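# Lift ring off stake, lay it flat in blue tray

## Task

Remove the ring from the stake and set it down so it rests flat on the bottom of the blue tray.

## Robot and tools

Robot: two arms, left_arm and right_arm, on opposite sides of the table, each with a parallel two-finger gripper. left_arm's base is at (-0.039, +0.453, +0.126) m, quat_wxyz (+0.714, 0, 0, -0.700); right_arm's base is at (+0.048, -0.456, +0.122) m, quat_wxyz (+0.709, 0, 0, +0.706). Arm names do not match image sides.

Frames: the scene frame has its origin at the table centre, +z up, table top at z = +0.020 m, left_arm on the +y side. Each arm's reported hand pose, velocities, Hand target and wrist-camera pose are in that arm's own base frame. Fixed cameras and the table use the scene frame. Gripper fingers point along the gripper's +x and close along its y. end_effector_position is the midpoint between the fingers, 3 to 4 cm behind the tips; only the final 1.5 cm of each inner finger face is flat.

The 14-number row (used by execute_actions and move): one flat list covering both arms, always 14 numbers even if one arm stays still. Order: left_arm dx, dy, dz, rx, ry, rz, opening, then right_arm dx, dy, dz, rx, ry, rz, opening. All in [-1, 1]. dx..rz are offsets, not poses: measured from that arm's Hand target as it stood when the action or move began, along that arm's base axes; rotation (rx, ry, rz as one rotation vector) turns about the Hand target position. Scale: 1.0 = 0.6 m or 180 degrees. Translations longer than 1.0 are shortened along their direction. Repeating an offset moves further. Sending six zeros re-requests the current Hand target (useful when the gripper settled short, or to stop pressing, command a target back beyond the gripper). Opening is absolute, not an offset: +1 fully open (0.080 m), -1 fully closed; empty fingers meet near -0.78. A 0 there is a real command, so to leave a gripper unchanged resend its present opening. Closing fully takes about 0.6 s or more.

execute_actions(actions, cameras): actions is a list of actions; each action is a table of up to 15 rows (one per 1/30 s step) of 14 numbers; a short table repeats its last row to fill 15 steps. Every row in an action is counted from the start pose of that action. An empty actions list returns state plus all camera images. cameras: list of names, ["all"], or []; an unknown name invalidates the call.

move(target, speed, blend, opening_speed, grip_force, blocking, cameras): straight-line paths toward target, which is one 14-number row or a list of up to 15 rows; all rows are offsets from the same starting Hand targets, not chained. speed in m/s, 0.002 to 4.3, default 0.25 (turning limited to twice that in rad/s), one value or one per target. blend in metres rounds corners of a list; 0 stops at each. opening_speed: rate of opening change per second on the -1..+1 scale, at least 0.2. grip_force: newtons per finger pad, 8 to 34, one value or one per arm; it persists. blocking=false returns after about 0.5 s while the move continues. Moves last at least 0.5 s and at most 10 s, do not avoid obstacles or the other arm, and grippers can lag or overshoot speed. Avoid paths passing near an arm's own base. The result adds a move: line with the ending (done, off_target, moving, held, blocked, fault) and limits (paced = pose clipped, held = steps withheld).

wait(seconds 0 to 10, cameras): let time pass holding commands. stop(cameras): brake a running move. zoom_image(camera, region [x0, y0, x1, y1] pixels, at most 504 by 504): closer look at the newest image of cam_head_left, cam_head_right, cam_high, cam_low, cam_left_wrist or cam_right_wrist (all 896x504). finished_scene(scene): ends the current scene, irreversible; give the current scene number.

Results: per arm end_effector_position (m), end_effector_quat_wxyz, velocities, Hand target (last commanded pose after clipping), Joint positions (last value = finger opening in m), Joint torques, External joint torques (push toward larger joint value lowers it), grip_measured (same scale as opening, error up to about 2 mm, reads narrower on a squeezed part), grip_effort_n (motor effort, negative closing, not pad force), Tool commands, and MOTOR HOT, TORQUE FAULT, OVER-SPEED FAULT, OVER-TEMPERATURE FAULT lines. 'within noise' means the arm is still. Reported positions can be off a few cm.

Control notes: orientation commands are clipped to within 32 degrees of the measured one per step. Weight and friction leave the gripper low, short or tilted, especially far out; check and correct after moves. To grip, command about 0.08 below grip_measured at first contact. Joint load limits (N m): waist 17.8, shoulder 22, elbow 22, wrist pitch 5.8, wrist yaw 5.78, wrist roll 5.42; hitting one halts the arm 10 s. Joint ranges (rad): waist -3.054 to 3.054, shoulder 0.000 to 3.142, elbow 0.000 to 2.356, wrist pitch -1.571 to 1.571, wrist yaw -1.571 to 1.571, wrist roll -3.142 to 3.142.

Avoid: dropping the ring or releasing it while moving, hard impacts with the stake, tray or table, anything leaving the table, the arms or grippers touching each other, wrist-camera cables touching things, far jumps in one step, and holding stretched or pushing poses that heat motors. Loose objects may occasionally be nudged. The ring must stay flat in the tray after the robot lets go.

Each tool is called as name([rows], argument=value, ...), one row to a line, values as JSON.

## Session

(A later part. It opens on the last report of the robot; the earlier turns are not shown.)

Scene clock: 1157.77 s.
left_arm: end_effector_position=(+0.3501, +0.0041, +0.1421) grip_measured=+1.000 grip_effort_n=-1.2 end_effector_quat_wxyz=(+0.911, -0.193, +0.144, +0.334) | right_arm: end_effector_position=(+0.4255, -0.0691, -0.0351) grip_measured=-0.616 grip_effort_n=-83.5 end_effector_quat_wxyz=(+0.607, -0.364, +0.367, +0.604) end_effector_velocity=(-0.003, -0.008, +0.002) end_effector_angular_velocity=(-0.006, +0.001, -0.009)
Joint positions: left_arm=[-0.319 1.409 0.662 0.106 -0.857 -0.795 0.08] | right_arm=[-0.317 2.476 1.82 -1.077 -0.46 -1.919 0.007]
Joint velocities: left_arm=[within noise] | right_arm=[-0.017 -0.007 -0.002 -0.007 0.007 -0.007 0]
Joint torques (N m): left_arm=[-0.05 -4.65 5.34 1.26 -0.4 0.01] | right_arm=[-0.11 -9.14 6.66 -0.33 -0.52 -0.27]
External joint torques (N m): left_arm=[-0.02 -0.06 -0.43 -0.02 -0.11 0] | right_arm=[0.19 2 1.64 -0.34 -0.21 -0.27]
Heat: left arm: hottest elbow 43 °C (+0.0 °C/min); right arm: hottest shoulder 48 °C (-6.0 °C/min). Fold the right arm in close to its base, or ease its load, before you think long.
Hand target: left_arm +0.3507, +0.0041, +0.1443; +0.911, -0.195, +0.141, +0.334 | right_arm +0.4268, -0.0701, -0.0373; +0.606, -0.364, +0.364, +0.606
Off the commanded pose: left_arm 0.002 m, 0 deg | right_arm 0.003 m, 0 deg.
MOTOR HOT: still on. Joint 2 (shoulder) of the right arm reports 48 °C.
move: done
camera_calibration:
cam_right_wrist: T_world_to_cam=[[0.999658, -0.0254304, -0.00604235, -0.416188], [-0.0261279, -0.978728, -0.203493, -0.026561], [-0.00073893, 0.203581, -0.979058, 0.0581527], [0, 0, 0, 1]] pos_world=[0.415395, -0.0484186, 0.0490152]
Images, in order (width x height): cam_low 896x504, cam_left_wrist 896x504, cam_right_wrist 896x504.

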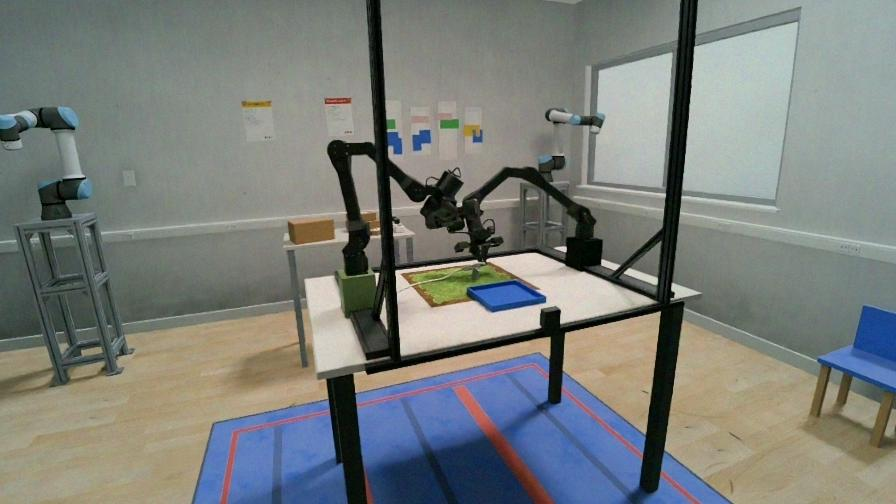

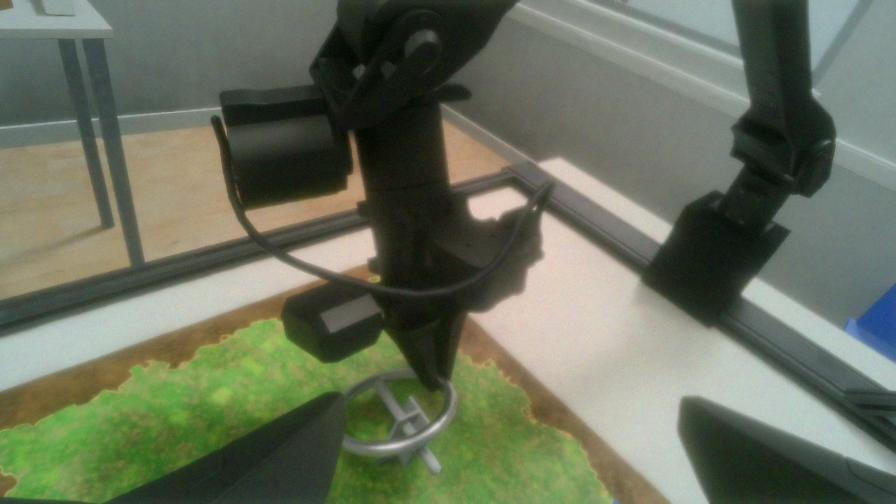

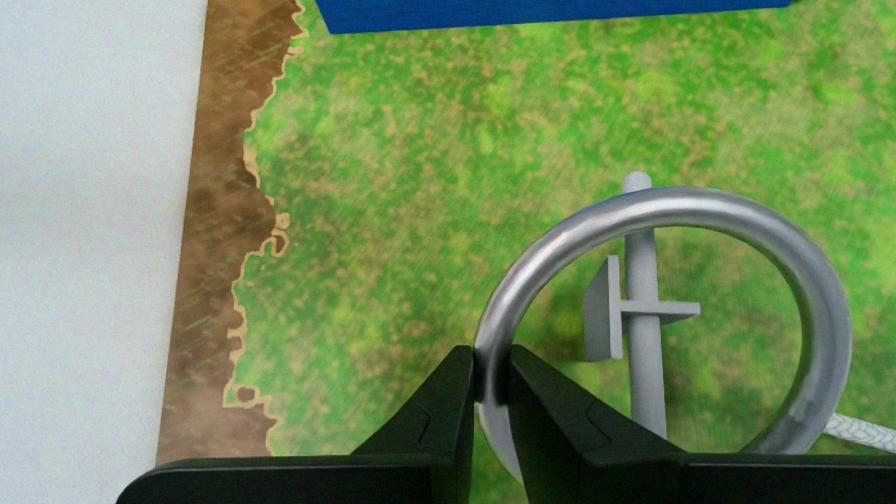

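zoom_image(camera="cam_left_wrist", region=[340, 360, 440, 440])

move(target=[0,0,0,0,0,0,1, 0,-0.012,0.0,0,0,0,-0.72], speed=0.08, cameras=["cam_right_wrist","cam_left_wrist"])

zoom_image(camera="cam_left_wrist", region=[300, 330, 520, 504])

Scaled by 5.040 from the camera's 896x504 image, which has a finer 1280x720 frame.

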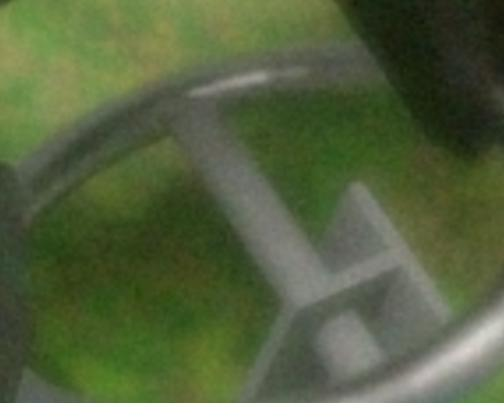

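Scene clock: 1193.83 s.
left_arm: end_effector_position=(+0.3501, +0.0041, +0.1421) grip_measured=+1.000 grip_effort_n=-1.2 end_effector_quat_wxyz=(+0.911, -0.193, +0.144, +0.334) | right_arm: end_effector_position=(+0.4256, -0.0766, -0.0347) grip_measured=-0.616 grip_effort_n=-83.5 end_effector_quat_wxyz=(+0.608, -0.363, +0.366, +0.604)
Joint positions: left_arm=[-0.319 1.409 0.662 0.106 -0.857 -0.795 0.08] | right_arm=[-0.333 2.486 1.841 -1.094 -0.46 -1.936 0.007]
Joint torques (N m): left_arm=[0.03 -4.69 5.31 1.25 -0.4 0.01] | right_arm=[-0.05 -9.1 6.71 -0.35 -0.45 -0.27]
External joint torques (N m): left_arm=[0.04 -0.09 -0.42 -0.01 -0.11 0] | right_arm=[-0.03 2.09 1.65 -0.37 -0.13 -0.27]
Heat: left arm: hottest elbow 44 °C (+1.0 °C/min); right arm: hottest shoulder 45 °C (-7.0 °C/min).
Hand target: left_arm +0.3507, +0.0041, +0.1443; +0.911, -0.195, +0.141, +0.334 | right_arm +0.4267, -0.0772, -0.0374; +0.606, -0.364, +0.364, +0.606
Off the commanded pose: left_arm 0.002 m, 0 deg | right_arm 0.003 m, 0 deg.
MOTOR HOT: cleared for the motors of the right arm.
move: done
camera_calibration:
cam_right_wrist: T_world_to_cam=[[0.999626, -0.0268698, -0.00506535, -0.416496], [-0.0273375, -0.978399, -0.204908, -0.0333235], [0.000549904, 0.20497, -0.978768, 0.0596177], [0, 0, 0, 1]] pos_world=[0.415396, -0.0560147, 0.0494139]
Images, in order (width x height): cam_left_wrist 896x504, cam_right_wrist 896x504.

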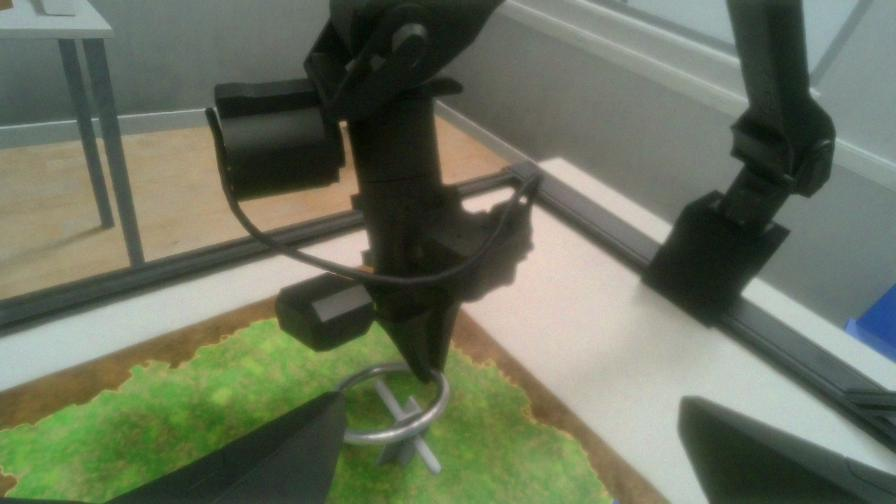

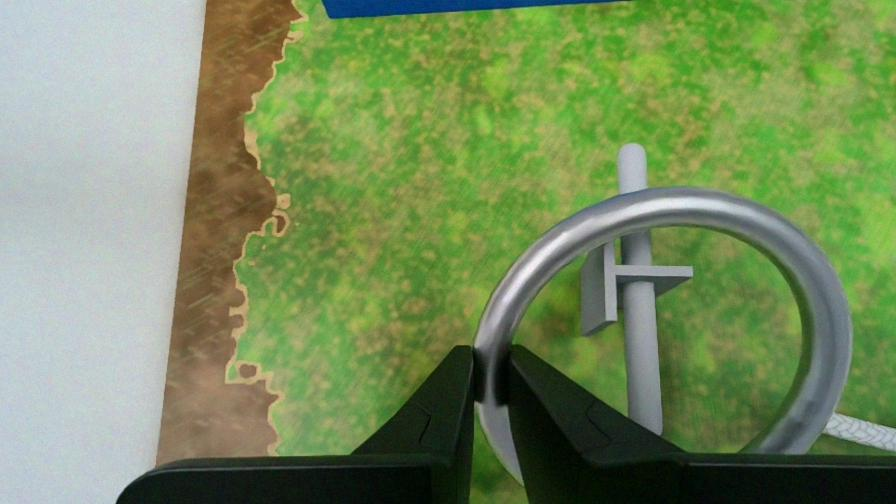

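Scaled by 2.291 from the camera's 896x504 image, which has a finer 1280x720 frame.

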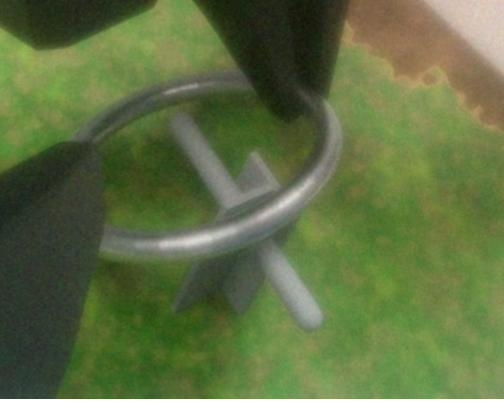

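move(target=[0, 0, 0, 0, 0, 0, 1, 0, -0.003, 0.13, 0, 0, 0, -0.72], speed=0.08, cameras=["cam_left_wrist", "cam_right_wrist", "cam_head_left"])

Scene clock: 1265.70 s.
left_arm: end_effector_position=(+0.3501, +0.0041, +0.1421) grip_measured=+1.000 grip_effort_n=-0.7 end_effector_quat_wxyz=(+0.911, -0.193, +0.144, +0.334) | right_arm: end_effector_position=(+0.4238, -0.0769, +0.0314) grip_measured=-0.616 grip_effort_n=-83.5 end_effector_quat_wxyz=(+0.604, -0.353, +0.371, +0.611)
Joint positions: left_arm=[-0.319 1.409 0.662 0.106 -0.857 -0.795 0.08] | right_arm=[-0.335 2.418 1.985 -1.336 -0.459 -1.94 0.007]
Joint torques (N m): left_arm=[0.02 -4.65 5.27 1.26 -0.41 0.01] | right_arm=[-0.25 -12.38 6.96 -0.41 -0.45 -0.27]
External joint torques (N m): left_arm=[0.03 -0.03 -0.57 -0.03 -0.12 -0.01] | right_arm=[-0.27 -1.35 1.73 -0.34 -0.12 -0.27]
Heat: left arm: hottest elbow 44 °C (+0.0 °C/min); right arm: hottest shoulder 47 °C (+1.0 °C/min).
Hand target: left_arm +0.3507, +0.0041, +0.1443; +0.911, -0.195, +0.141, +0.334 | right_arm +0.4268, -0.0790, +0.0407; +0.606, -0.364, +0.364, +0.606
Off the commanded pose: left_arm 0.002 m, 0 deg | right_arm 0.010 m, 2 deg.
move: off_target (right_arm)
camera_calibration:
cam_right_wrist: T_world_to_cam=[[0.999195, -0.0247215, -0.0315956, -0.413184], [-0.0308971, -0.976562, -0.213008, -0.0183212], [-0.0255891, 0.213813, -0.976539, 0.13611], [0, 0, 0, 1]] pos_world=[0.415768, -0.0572083, 0.115959]
Images, in order (width x height): cam_head_left 896x504, cam_left_wrist 896x504, cam_right_wrist 896x504.

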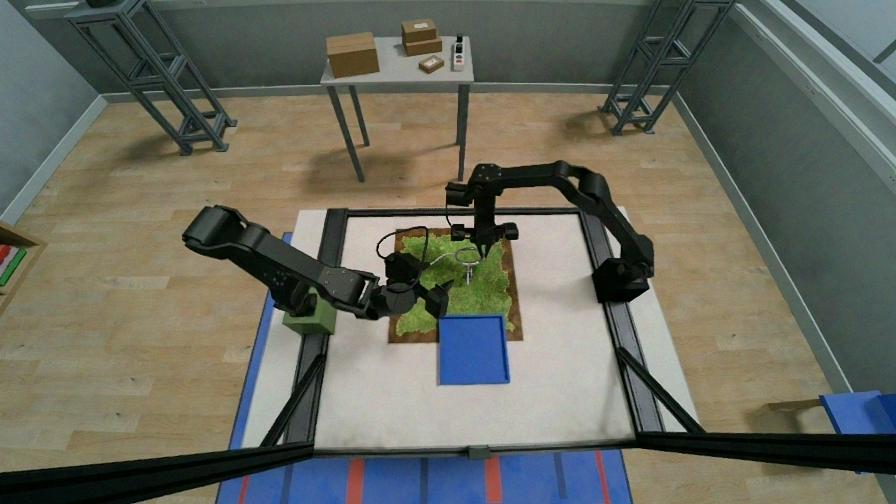

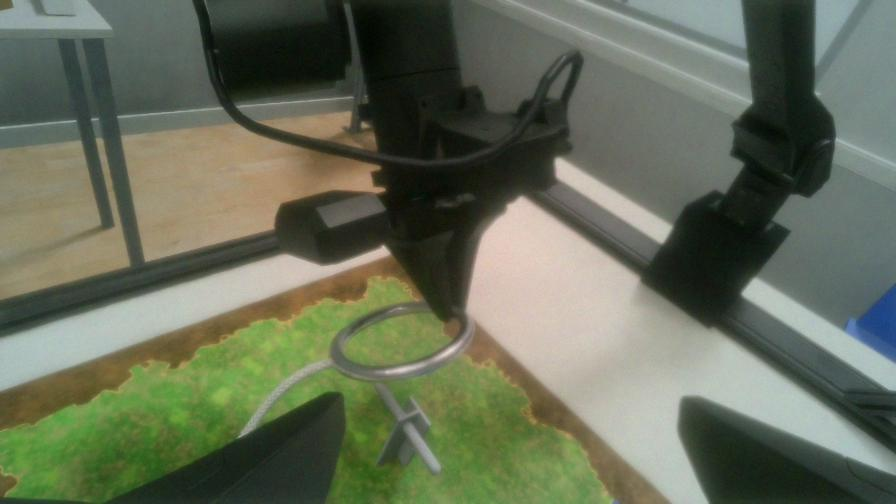

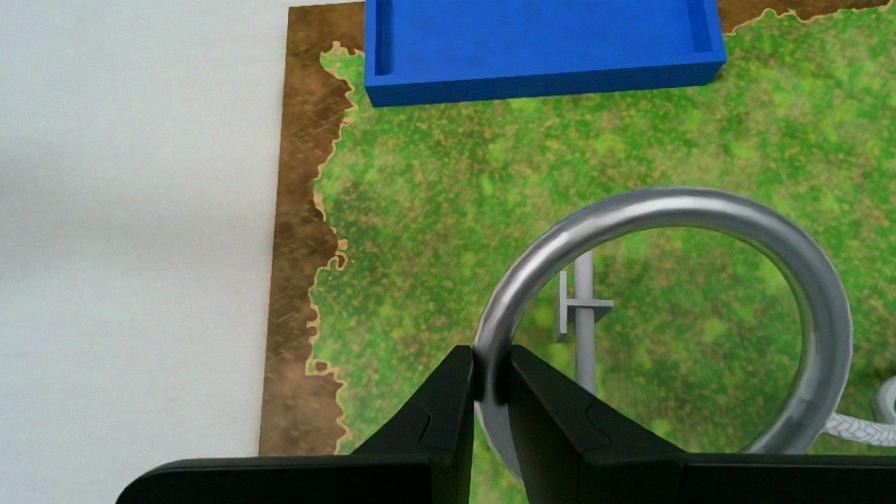

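move(target=[-0.14, 0, 0.08, 0, 0, 0, 1, -0.008, 0.4317, 0, -0.1556, 0, 0, -0.72], speed=0.18, cameras=["cam_head_left", "cam_right_wrist", "cam_high"])

Scene clock: 1292.33 s.
left_arm: end_effector_position=(+0.2662, +0.0042, +0.1857) grip_measured=+1.000 grip_effort_n=-0.7 end_effector_quat_wxyz=(+0.911, -0.189, +0.150, +0.334) | right_arm: end_effector_position=(+0.4196, +0.1800, +0.0425) grip_measured=-0.616 grip_effort_n=-83.5 end_effector_quat_wxyz=(+0.499, -0.501, +0.498, +0.503)
Joint positions: left_arm=[-0.467 0.995 0.63 -0.413 -0.965 -0.952 0.08] | right_arm=[0.404 2.353 1.992 -1.21 -0.003 -1.173 0.007]
Joint torques (N m): left_arm=[-0.27 -2.88 6.69 0.87 -0.8 -0.09] | right_arm=[-0.16 -9.26 7.65 0.09 0.03 0.15]
External joint torques (N m): left_arm=[-0.27 -0.57 0.38 -0.29 -0.43 -0.1] | right_arm=[-0.19 1.93 1.95 -0.21 0.08 0.15]
Heat: left arm: hottest elbow 44 °C (+0.0 °C/min); right arm: hottest shoulder 58 °C (+12.1 °C/min). Fold the right arm in close to its base, or ease its load, before you think long.
Hand target: left_arm +0.2667, +0.0040, +0.1922; +0.911, -0.195, +0.141, +0.334 | right_arm +0.4220, +0.1801, +0.0407; +0.500, -0.500, +0.500, +0.500
Off the commanded pose: left_arm 0.007 m, 1 deg | right_arm 0.003 m, 0 deg.
MOTOR HOT: joint 2 (shoulder) of the right arm reports 58 °C; the controller stops that arm at 95 °C. To cool a motor, set the load down, stop pushing, or move to a pose that needs little force.
move: done
camera_calibration:
cam_right_wrist: T_world_to_cam=[[0.999907, -0.0129042, 0.00448949, -0.406277], [-0.0136409, -0.961509, 0.274436, 0.204291], [0.000775305, -0.274471, -0.961595, 0.168109], [0, 0, 0, 1]] pos_world=[0.408896, 0.237325, 0.107412]
Images, in order (width x height): cam_head_left 896x504, cam_high 896x504, cam_right_wrist 896x504.

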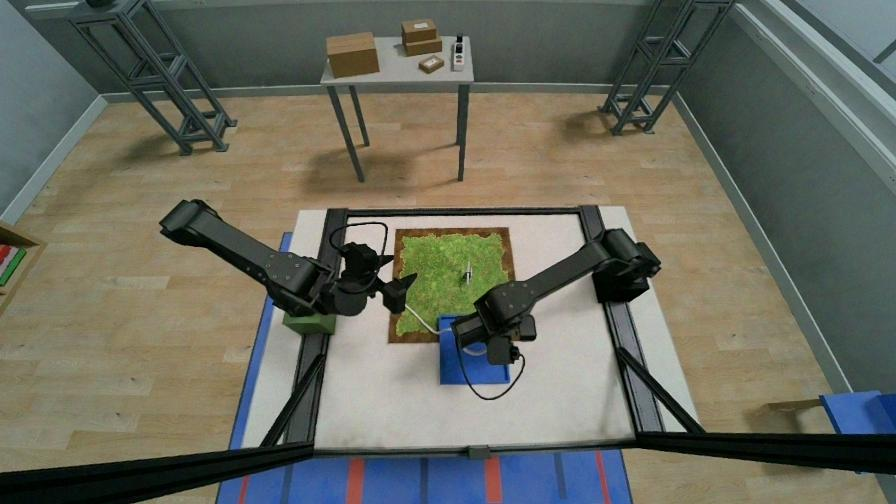

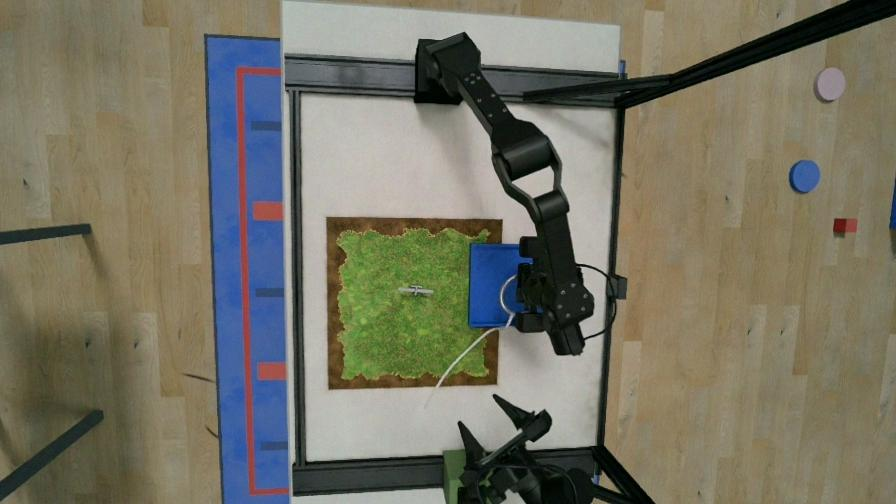

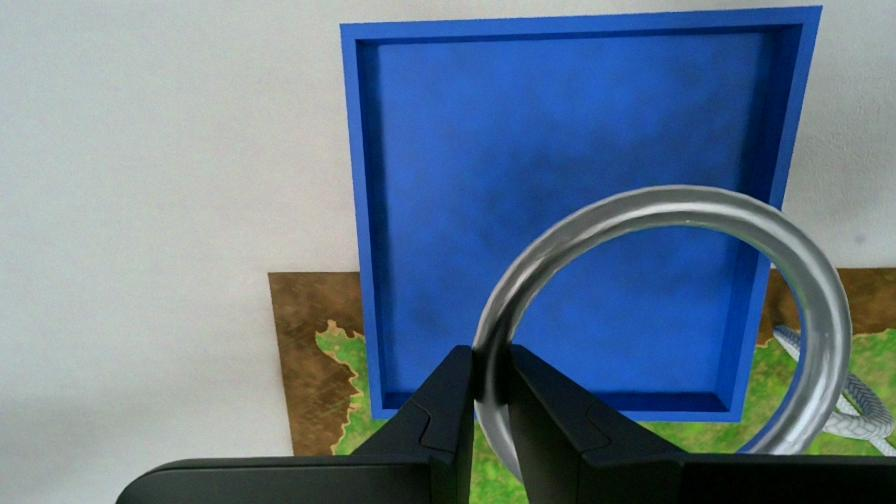

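move([
  [0, 0, 0, 0, 0, 0, 1, -0.003, 0, -0.18, 0, 0, 0, -0.72],
  [0, 0, 0, 0, 0, 0, 1, -0.006, 0, -0.203, 0, 0, 0, -0.72],
], speed=[0.12, 0.03], blend=[0.003, 0], cameras=["cam_right_wrist", "cam_left_wrist"])

Scene clock: 1334.20 s.
left_arm: end_effector_position=(+0.2662, +0.0042, +0.1857) grip_measured=+1.000 grip_effort_n=-0.7 end_effector_quat_wxyz=(+0.911, -0.189, +0.150, +0.334) | right_arm: end_effector_position=(+0.4232, +0.1814, -0.0692) grip_measured=-0.616 grip_effort_n=-83.5 end_effector_quat_wxyz=(+0.507, -0.503, +0.491, +0.499)
Joint positions: left_arm=[-0.467 0.995 0.63 -0.413 -0.965 -0.952 0.08] | right_arm=[0.404 2.493 1.784 -0.839 -0.003 -1.17 0.007]
Joint torques (N m): left_arm=[-0.31 -2.87 6.63 0.87 -0.8 -0.08] | right_arm=[0.17 -8.28 4.2 0.94 0.03 0.16]
External joint torques (N m): left_arm=[-0.32 -0.65 0.46 -0.25 -0.44 -0.09] | right_arm=[0.17 3 -0.96 0.6 0.08 0.16]
Heat: left arm: hottest elbow 43 °C (-1.0 °C/min); right arm: hottest shoulder 49 °C (-3.0 °C/min). Fold the right arm in close to its base, or ease its load, before you think long.
Hand target: left_arm +0.2667, +0.0040, +0.1922; +0.911, -0.195, +0.141, +0.334 | right_arm +0.4184, +0.1801, -0.0811; +0.500, -0.500, +0.500, +0.500
Off the commanded pose: left_arm 0.007 m, 1 deg | right_arm 0.013 m, 1 deg.
MOTOR HOT: still on. Joint 2 (shoulder) of the right arm reports 49 °C.
move: off_target (right_arm)
camera_calibration:
cam_left_wrist: T_world_to_cam=[[0.693537, -0.682107, 0.231813, -0.210353], [-0.285008, -0.555303, -0.781287, 0.267815], [0.661647, 0.475782, -0.579529, 0.00506315], [0, 0, 0, 1]] pos_world=[0.218867, 0.0028266, 0.260937]
cam_right_wrist: T_world_to_cam=[[0.999565, -0.0161282, 0.024674, -0.407201], [-0.0221078, -0.96383, 0.2656, 0.239662], [0.0194979, -0.26603, -0.963768, 0.0515517], [0, 0, 0, 1]] pos_world=[0.411318, 0.23814, -0.00392298]
Images, in order (width x height): cam_left_wrist 896x504, cam_right_wrist 896x504.

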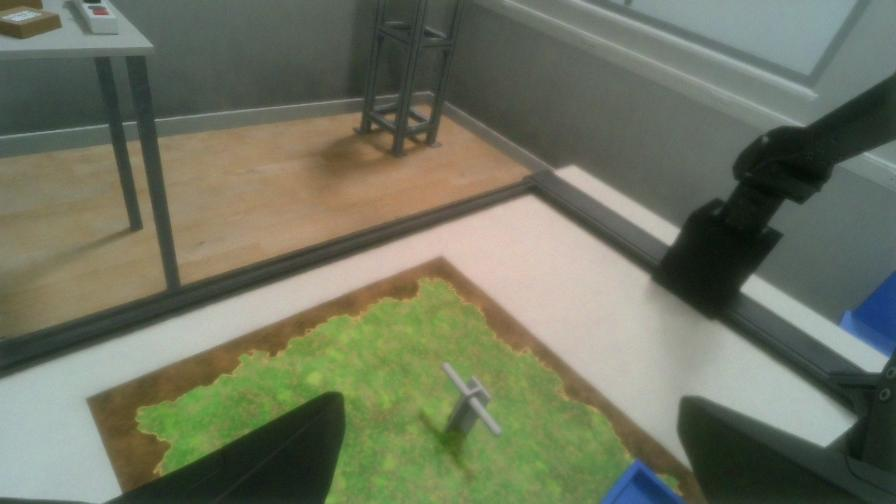

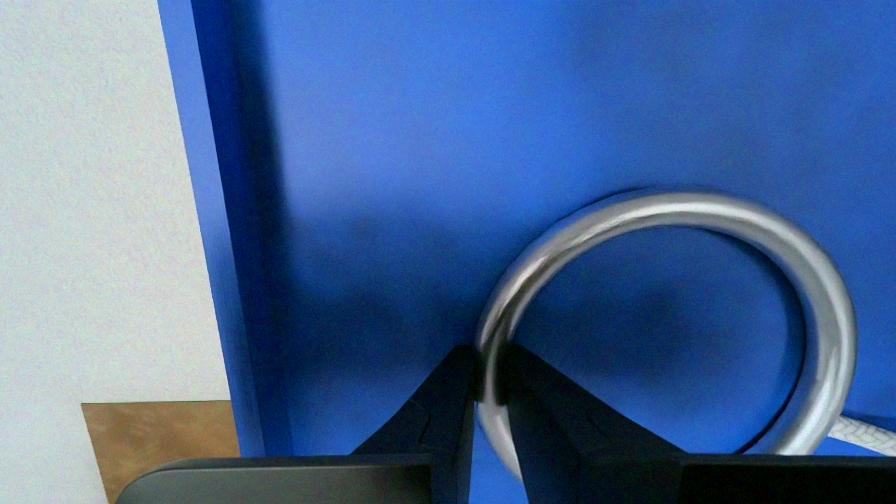

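move(target=[0, 0, 0, 0, 0, 0, 1, 0, 0, -0.012, 0, 0, 0, -0.72], speed=0.03, cameras=["cam_right_wrist"])

Scene clock: 1353.33 s.
left_arm: end_effector_position=(+0.2662, +0.0042, +0.1857) grip_measured=+1.000 grip_effort_n=-1.2 end_effector_quat_wxyz=(+0.911, -0.189, +0.150, +0.334) | right_arm: end_effector_position=(+0.4228, +0.1812, -0.0705) grip_measured=-0.616 grip_effort_n=-83.5 end_effector_quat_wxyz=(+0.507, -0.503, +0.491, +0.499)
Joint positions: left_arm=[-0.467 0.995 0.63 -0.413 -0.965 -0.952 0.08] | right_arm=[0.404 2.493 1.778 -0.832 -0.003 -1.17 0.007]
Joint torques (N m): left_arm=[-0.32 -2.91 6.61 0.89 -0.81 -0.09] | right_arm=[0.17 -6.75 4.21 1.88 0.03 0.15]
External joint torques (N m): left_arm=[-0.34 -0.65 0.4 -0.25 -0.44 -0.1] | right_arm=[0.15 4.63 -0.99 1.53 0.08 0.15]
Heat: left arm: hottest elbow 43 °C (+0.0 °C/min); right arm: hottest shoulder 46 °C (-11.1 °C/min).
Hand target: left_arm +0.2667, +0.0040, +0.1922; +0.911, -0.195, +0.141, +0.334 | right_arm +0.4184, +0.1801, -0.0883; +0.500, -0.500, +0.500, +0.500
Off the commanded pose: left_arm 0.007 m, 1 deg | right_arm 0.018 m, 1 deg.
MOTOR HOT: cleared for the motors of the right arm.
move: off_target (right_arm)
camera_calibration:
cam_right_wrist: T_world_to_cam=[[0.999539, -0.0161715, 0.0257104, -0.406744], [-0.0224165, -0.963939, 0.265177, 0.239984], [0.0204949, -0.265631, -0.963857, 0.0496502], [0, 0, 0, 1]] pos_world=[0.410919, 0.237941, -0.00532474]
Images, in order (width x height): cam_right_wrist 896x504.

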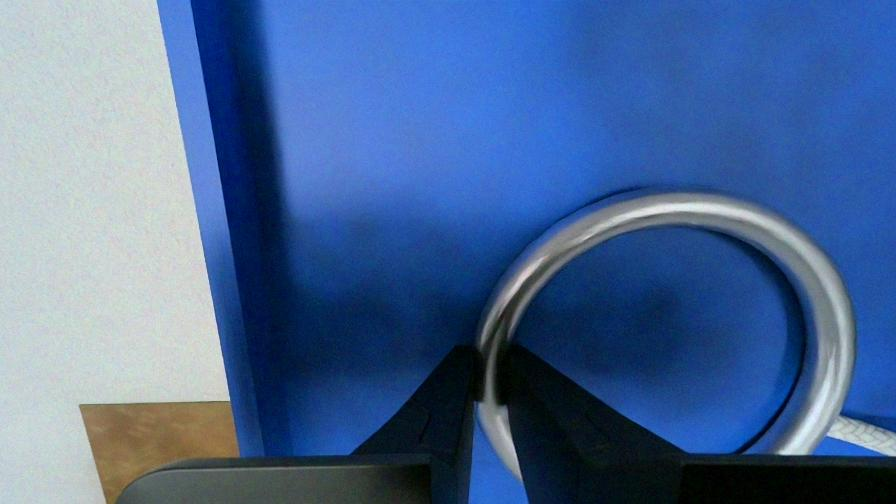

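move([
  [0, 0, 0, 0, 0, 0, 1, 0, 0, 0.0167, 0, 0, 0, -0.72],
  [0, 0, 0, 0, 0, 0, 1, 0, 0, 0.0167, 0, 0, 0, -0.2],
  [0, 0, 0, 0, 0, 0, 1, 0.0125, 0, 0.045, 0, 0, 0, -0.2],
  [0, 0, 0, 0, 0, 0, 1, 0.0125, 0, 0.2, 0, 0, 0, -0.2],
], speed=[0.03, 0.03, 0.04, 0.12], blend=[0, 0, 0.005, 0], opening_speed=0.5, cameras=["cam_right_wrist", "cam_head_left", "cam_high"])

Scene clock: 1381.17 s.
left_arm: end_effector_position=(+0.2662, +0.0042, +0.1857) grip_measured=+1.000 grip_effort_n=-1.2 end_effector_quat_wxyz=(+0.911, -0.189, +0.150, +0.334) | right_arm: end_effector_position=(+0.4232, +0.1801, +0.0253) grip_measured=-0.204 grip_effort_n=17.9 end_effector_quat_wxyz=(+0.495, -0.497, +0.505, +0.503)
Joint positions: left_arm=[-0.467 0.995 0.63 -0.413 -0.965 -0.952 0.08] | right_arm=[0.401 2.397 2.002 -1.191 -0.003 -1.17 0.026]
Joint torques (N m): left_arm=[-0.31 -2.95 6.65 0.88 -0.81 -0.08] | right_arm=[-0.12 -11.86 6.98 -0.03 0.03 -0.06]
External joint torques (N m): left_arm=[-0.32 -0.69 0.42 -0.26 -0.45 -0.1] | right_arm=[-0.12 -0.74 1.45 -0.31 0.08 -0.05]
Heat: left arm: hottest elbow 43 °C (+0.0 °C/min); right arm: hottest shoulder 44 °C (-6.1 °C/min).
Hand target: left_arm +0.2667, +0.0040, +0.1922; +0.911, -0.195, +0.141, +0.334 | right_arm +0.4259, +0.1800, +0.0317; +0.500, -0.500, +0.500, +0.500
Off the commanded pose: left_arm 0.007 m, 1 deg | right_arm 0.007 m, 1 deg.
move: done; target 2's new opening was sent with right_arm's hand 0.009 m and 1 deg from that target
camera_calibration:
cam_right_wrist: T_world_to_cam=[[0.999759, -0.0194393, -0.0102019, -0.408237], [-0.0157963, -0.959682, 0.280644, 0.20951], [-0.0152461, -0.280415, -0.959758, 0.159415], [0, 0, 0, 1]] pos_world=[0.413878, 0.237829, 0.0900373]
Images, in order (width x height): cam_head_left 896x504, cam_high 896x504, cam_right_wrist 896x504.

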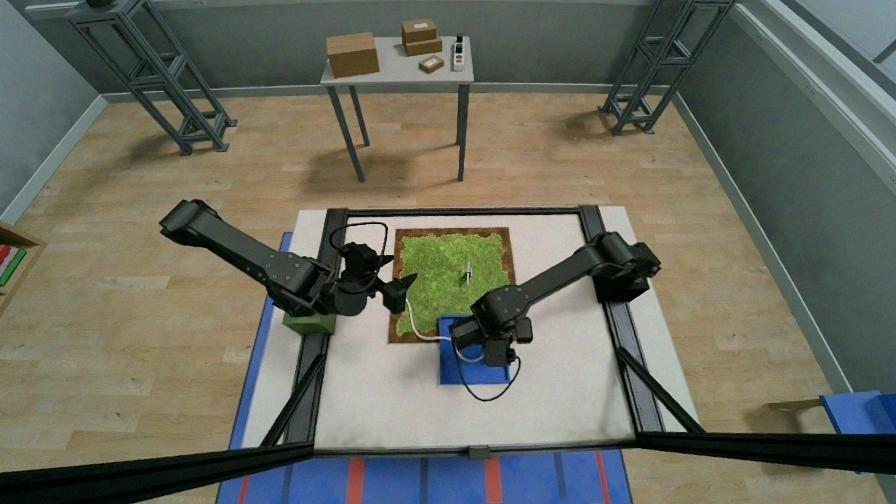

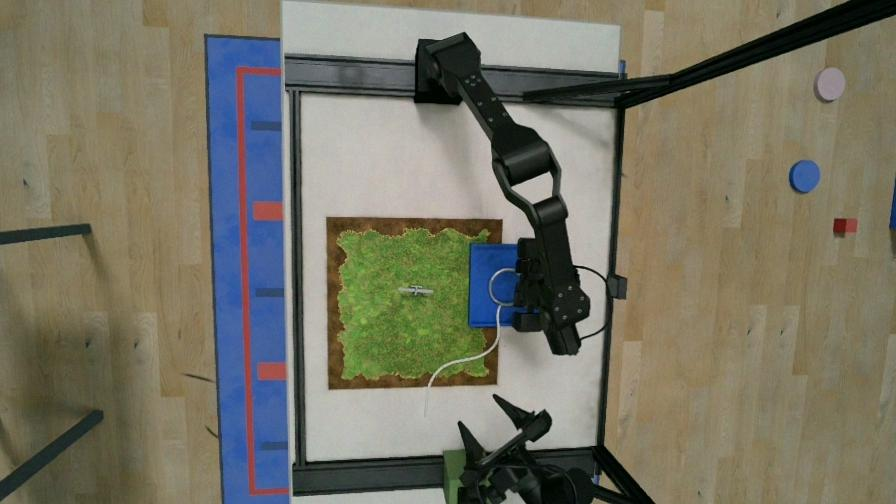

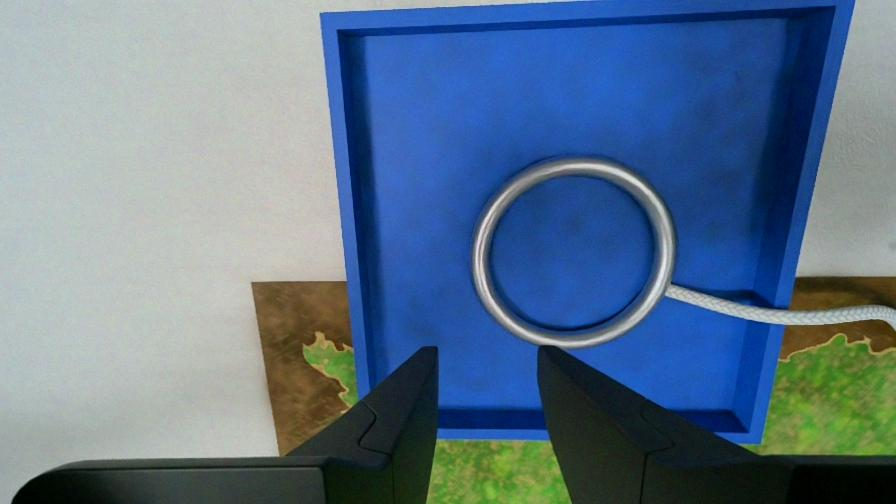

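finished_scene(scene=1)

The scene is finished: the task was done.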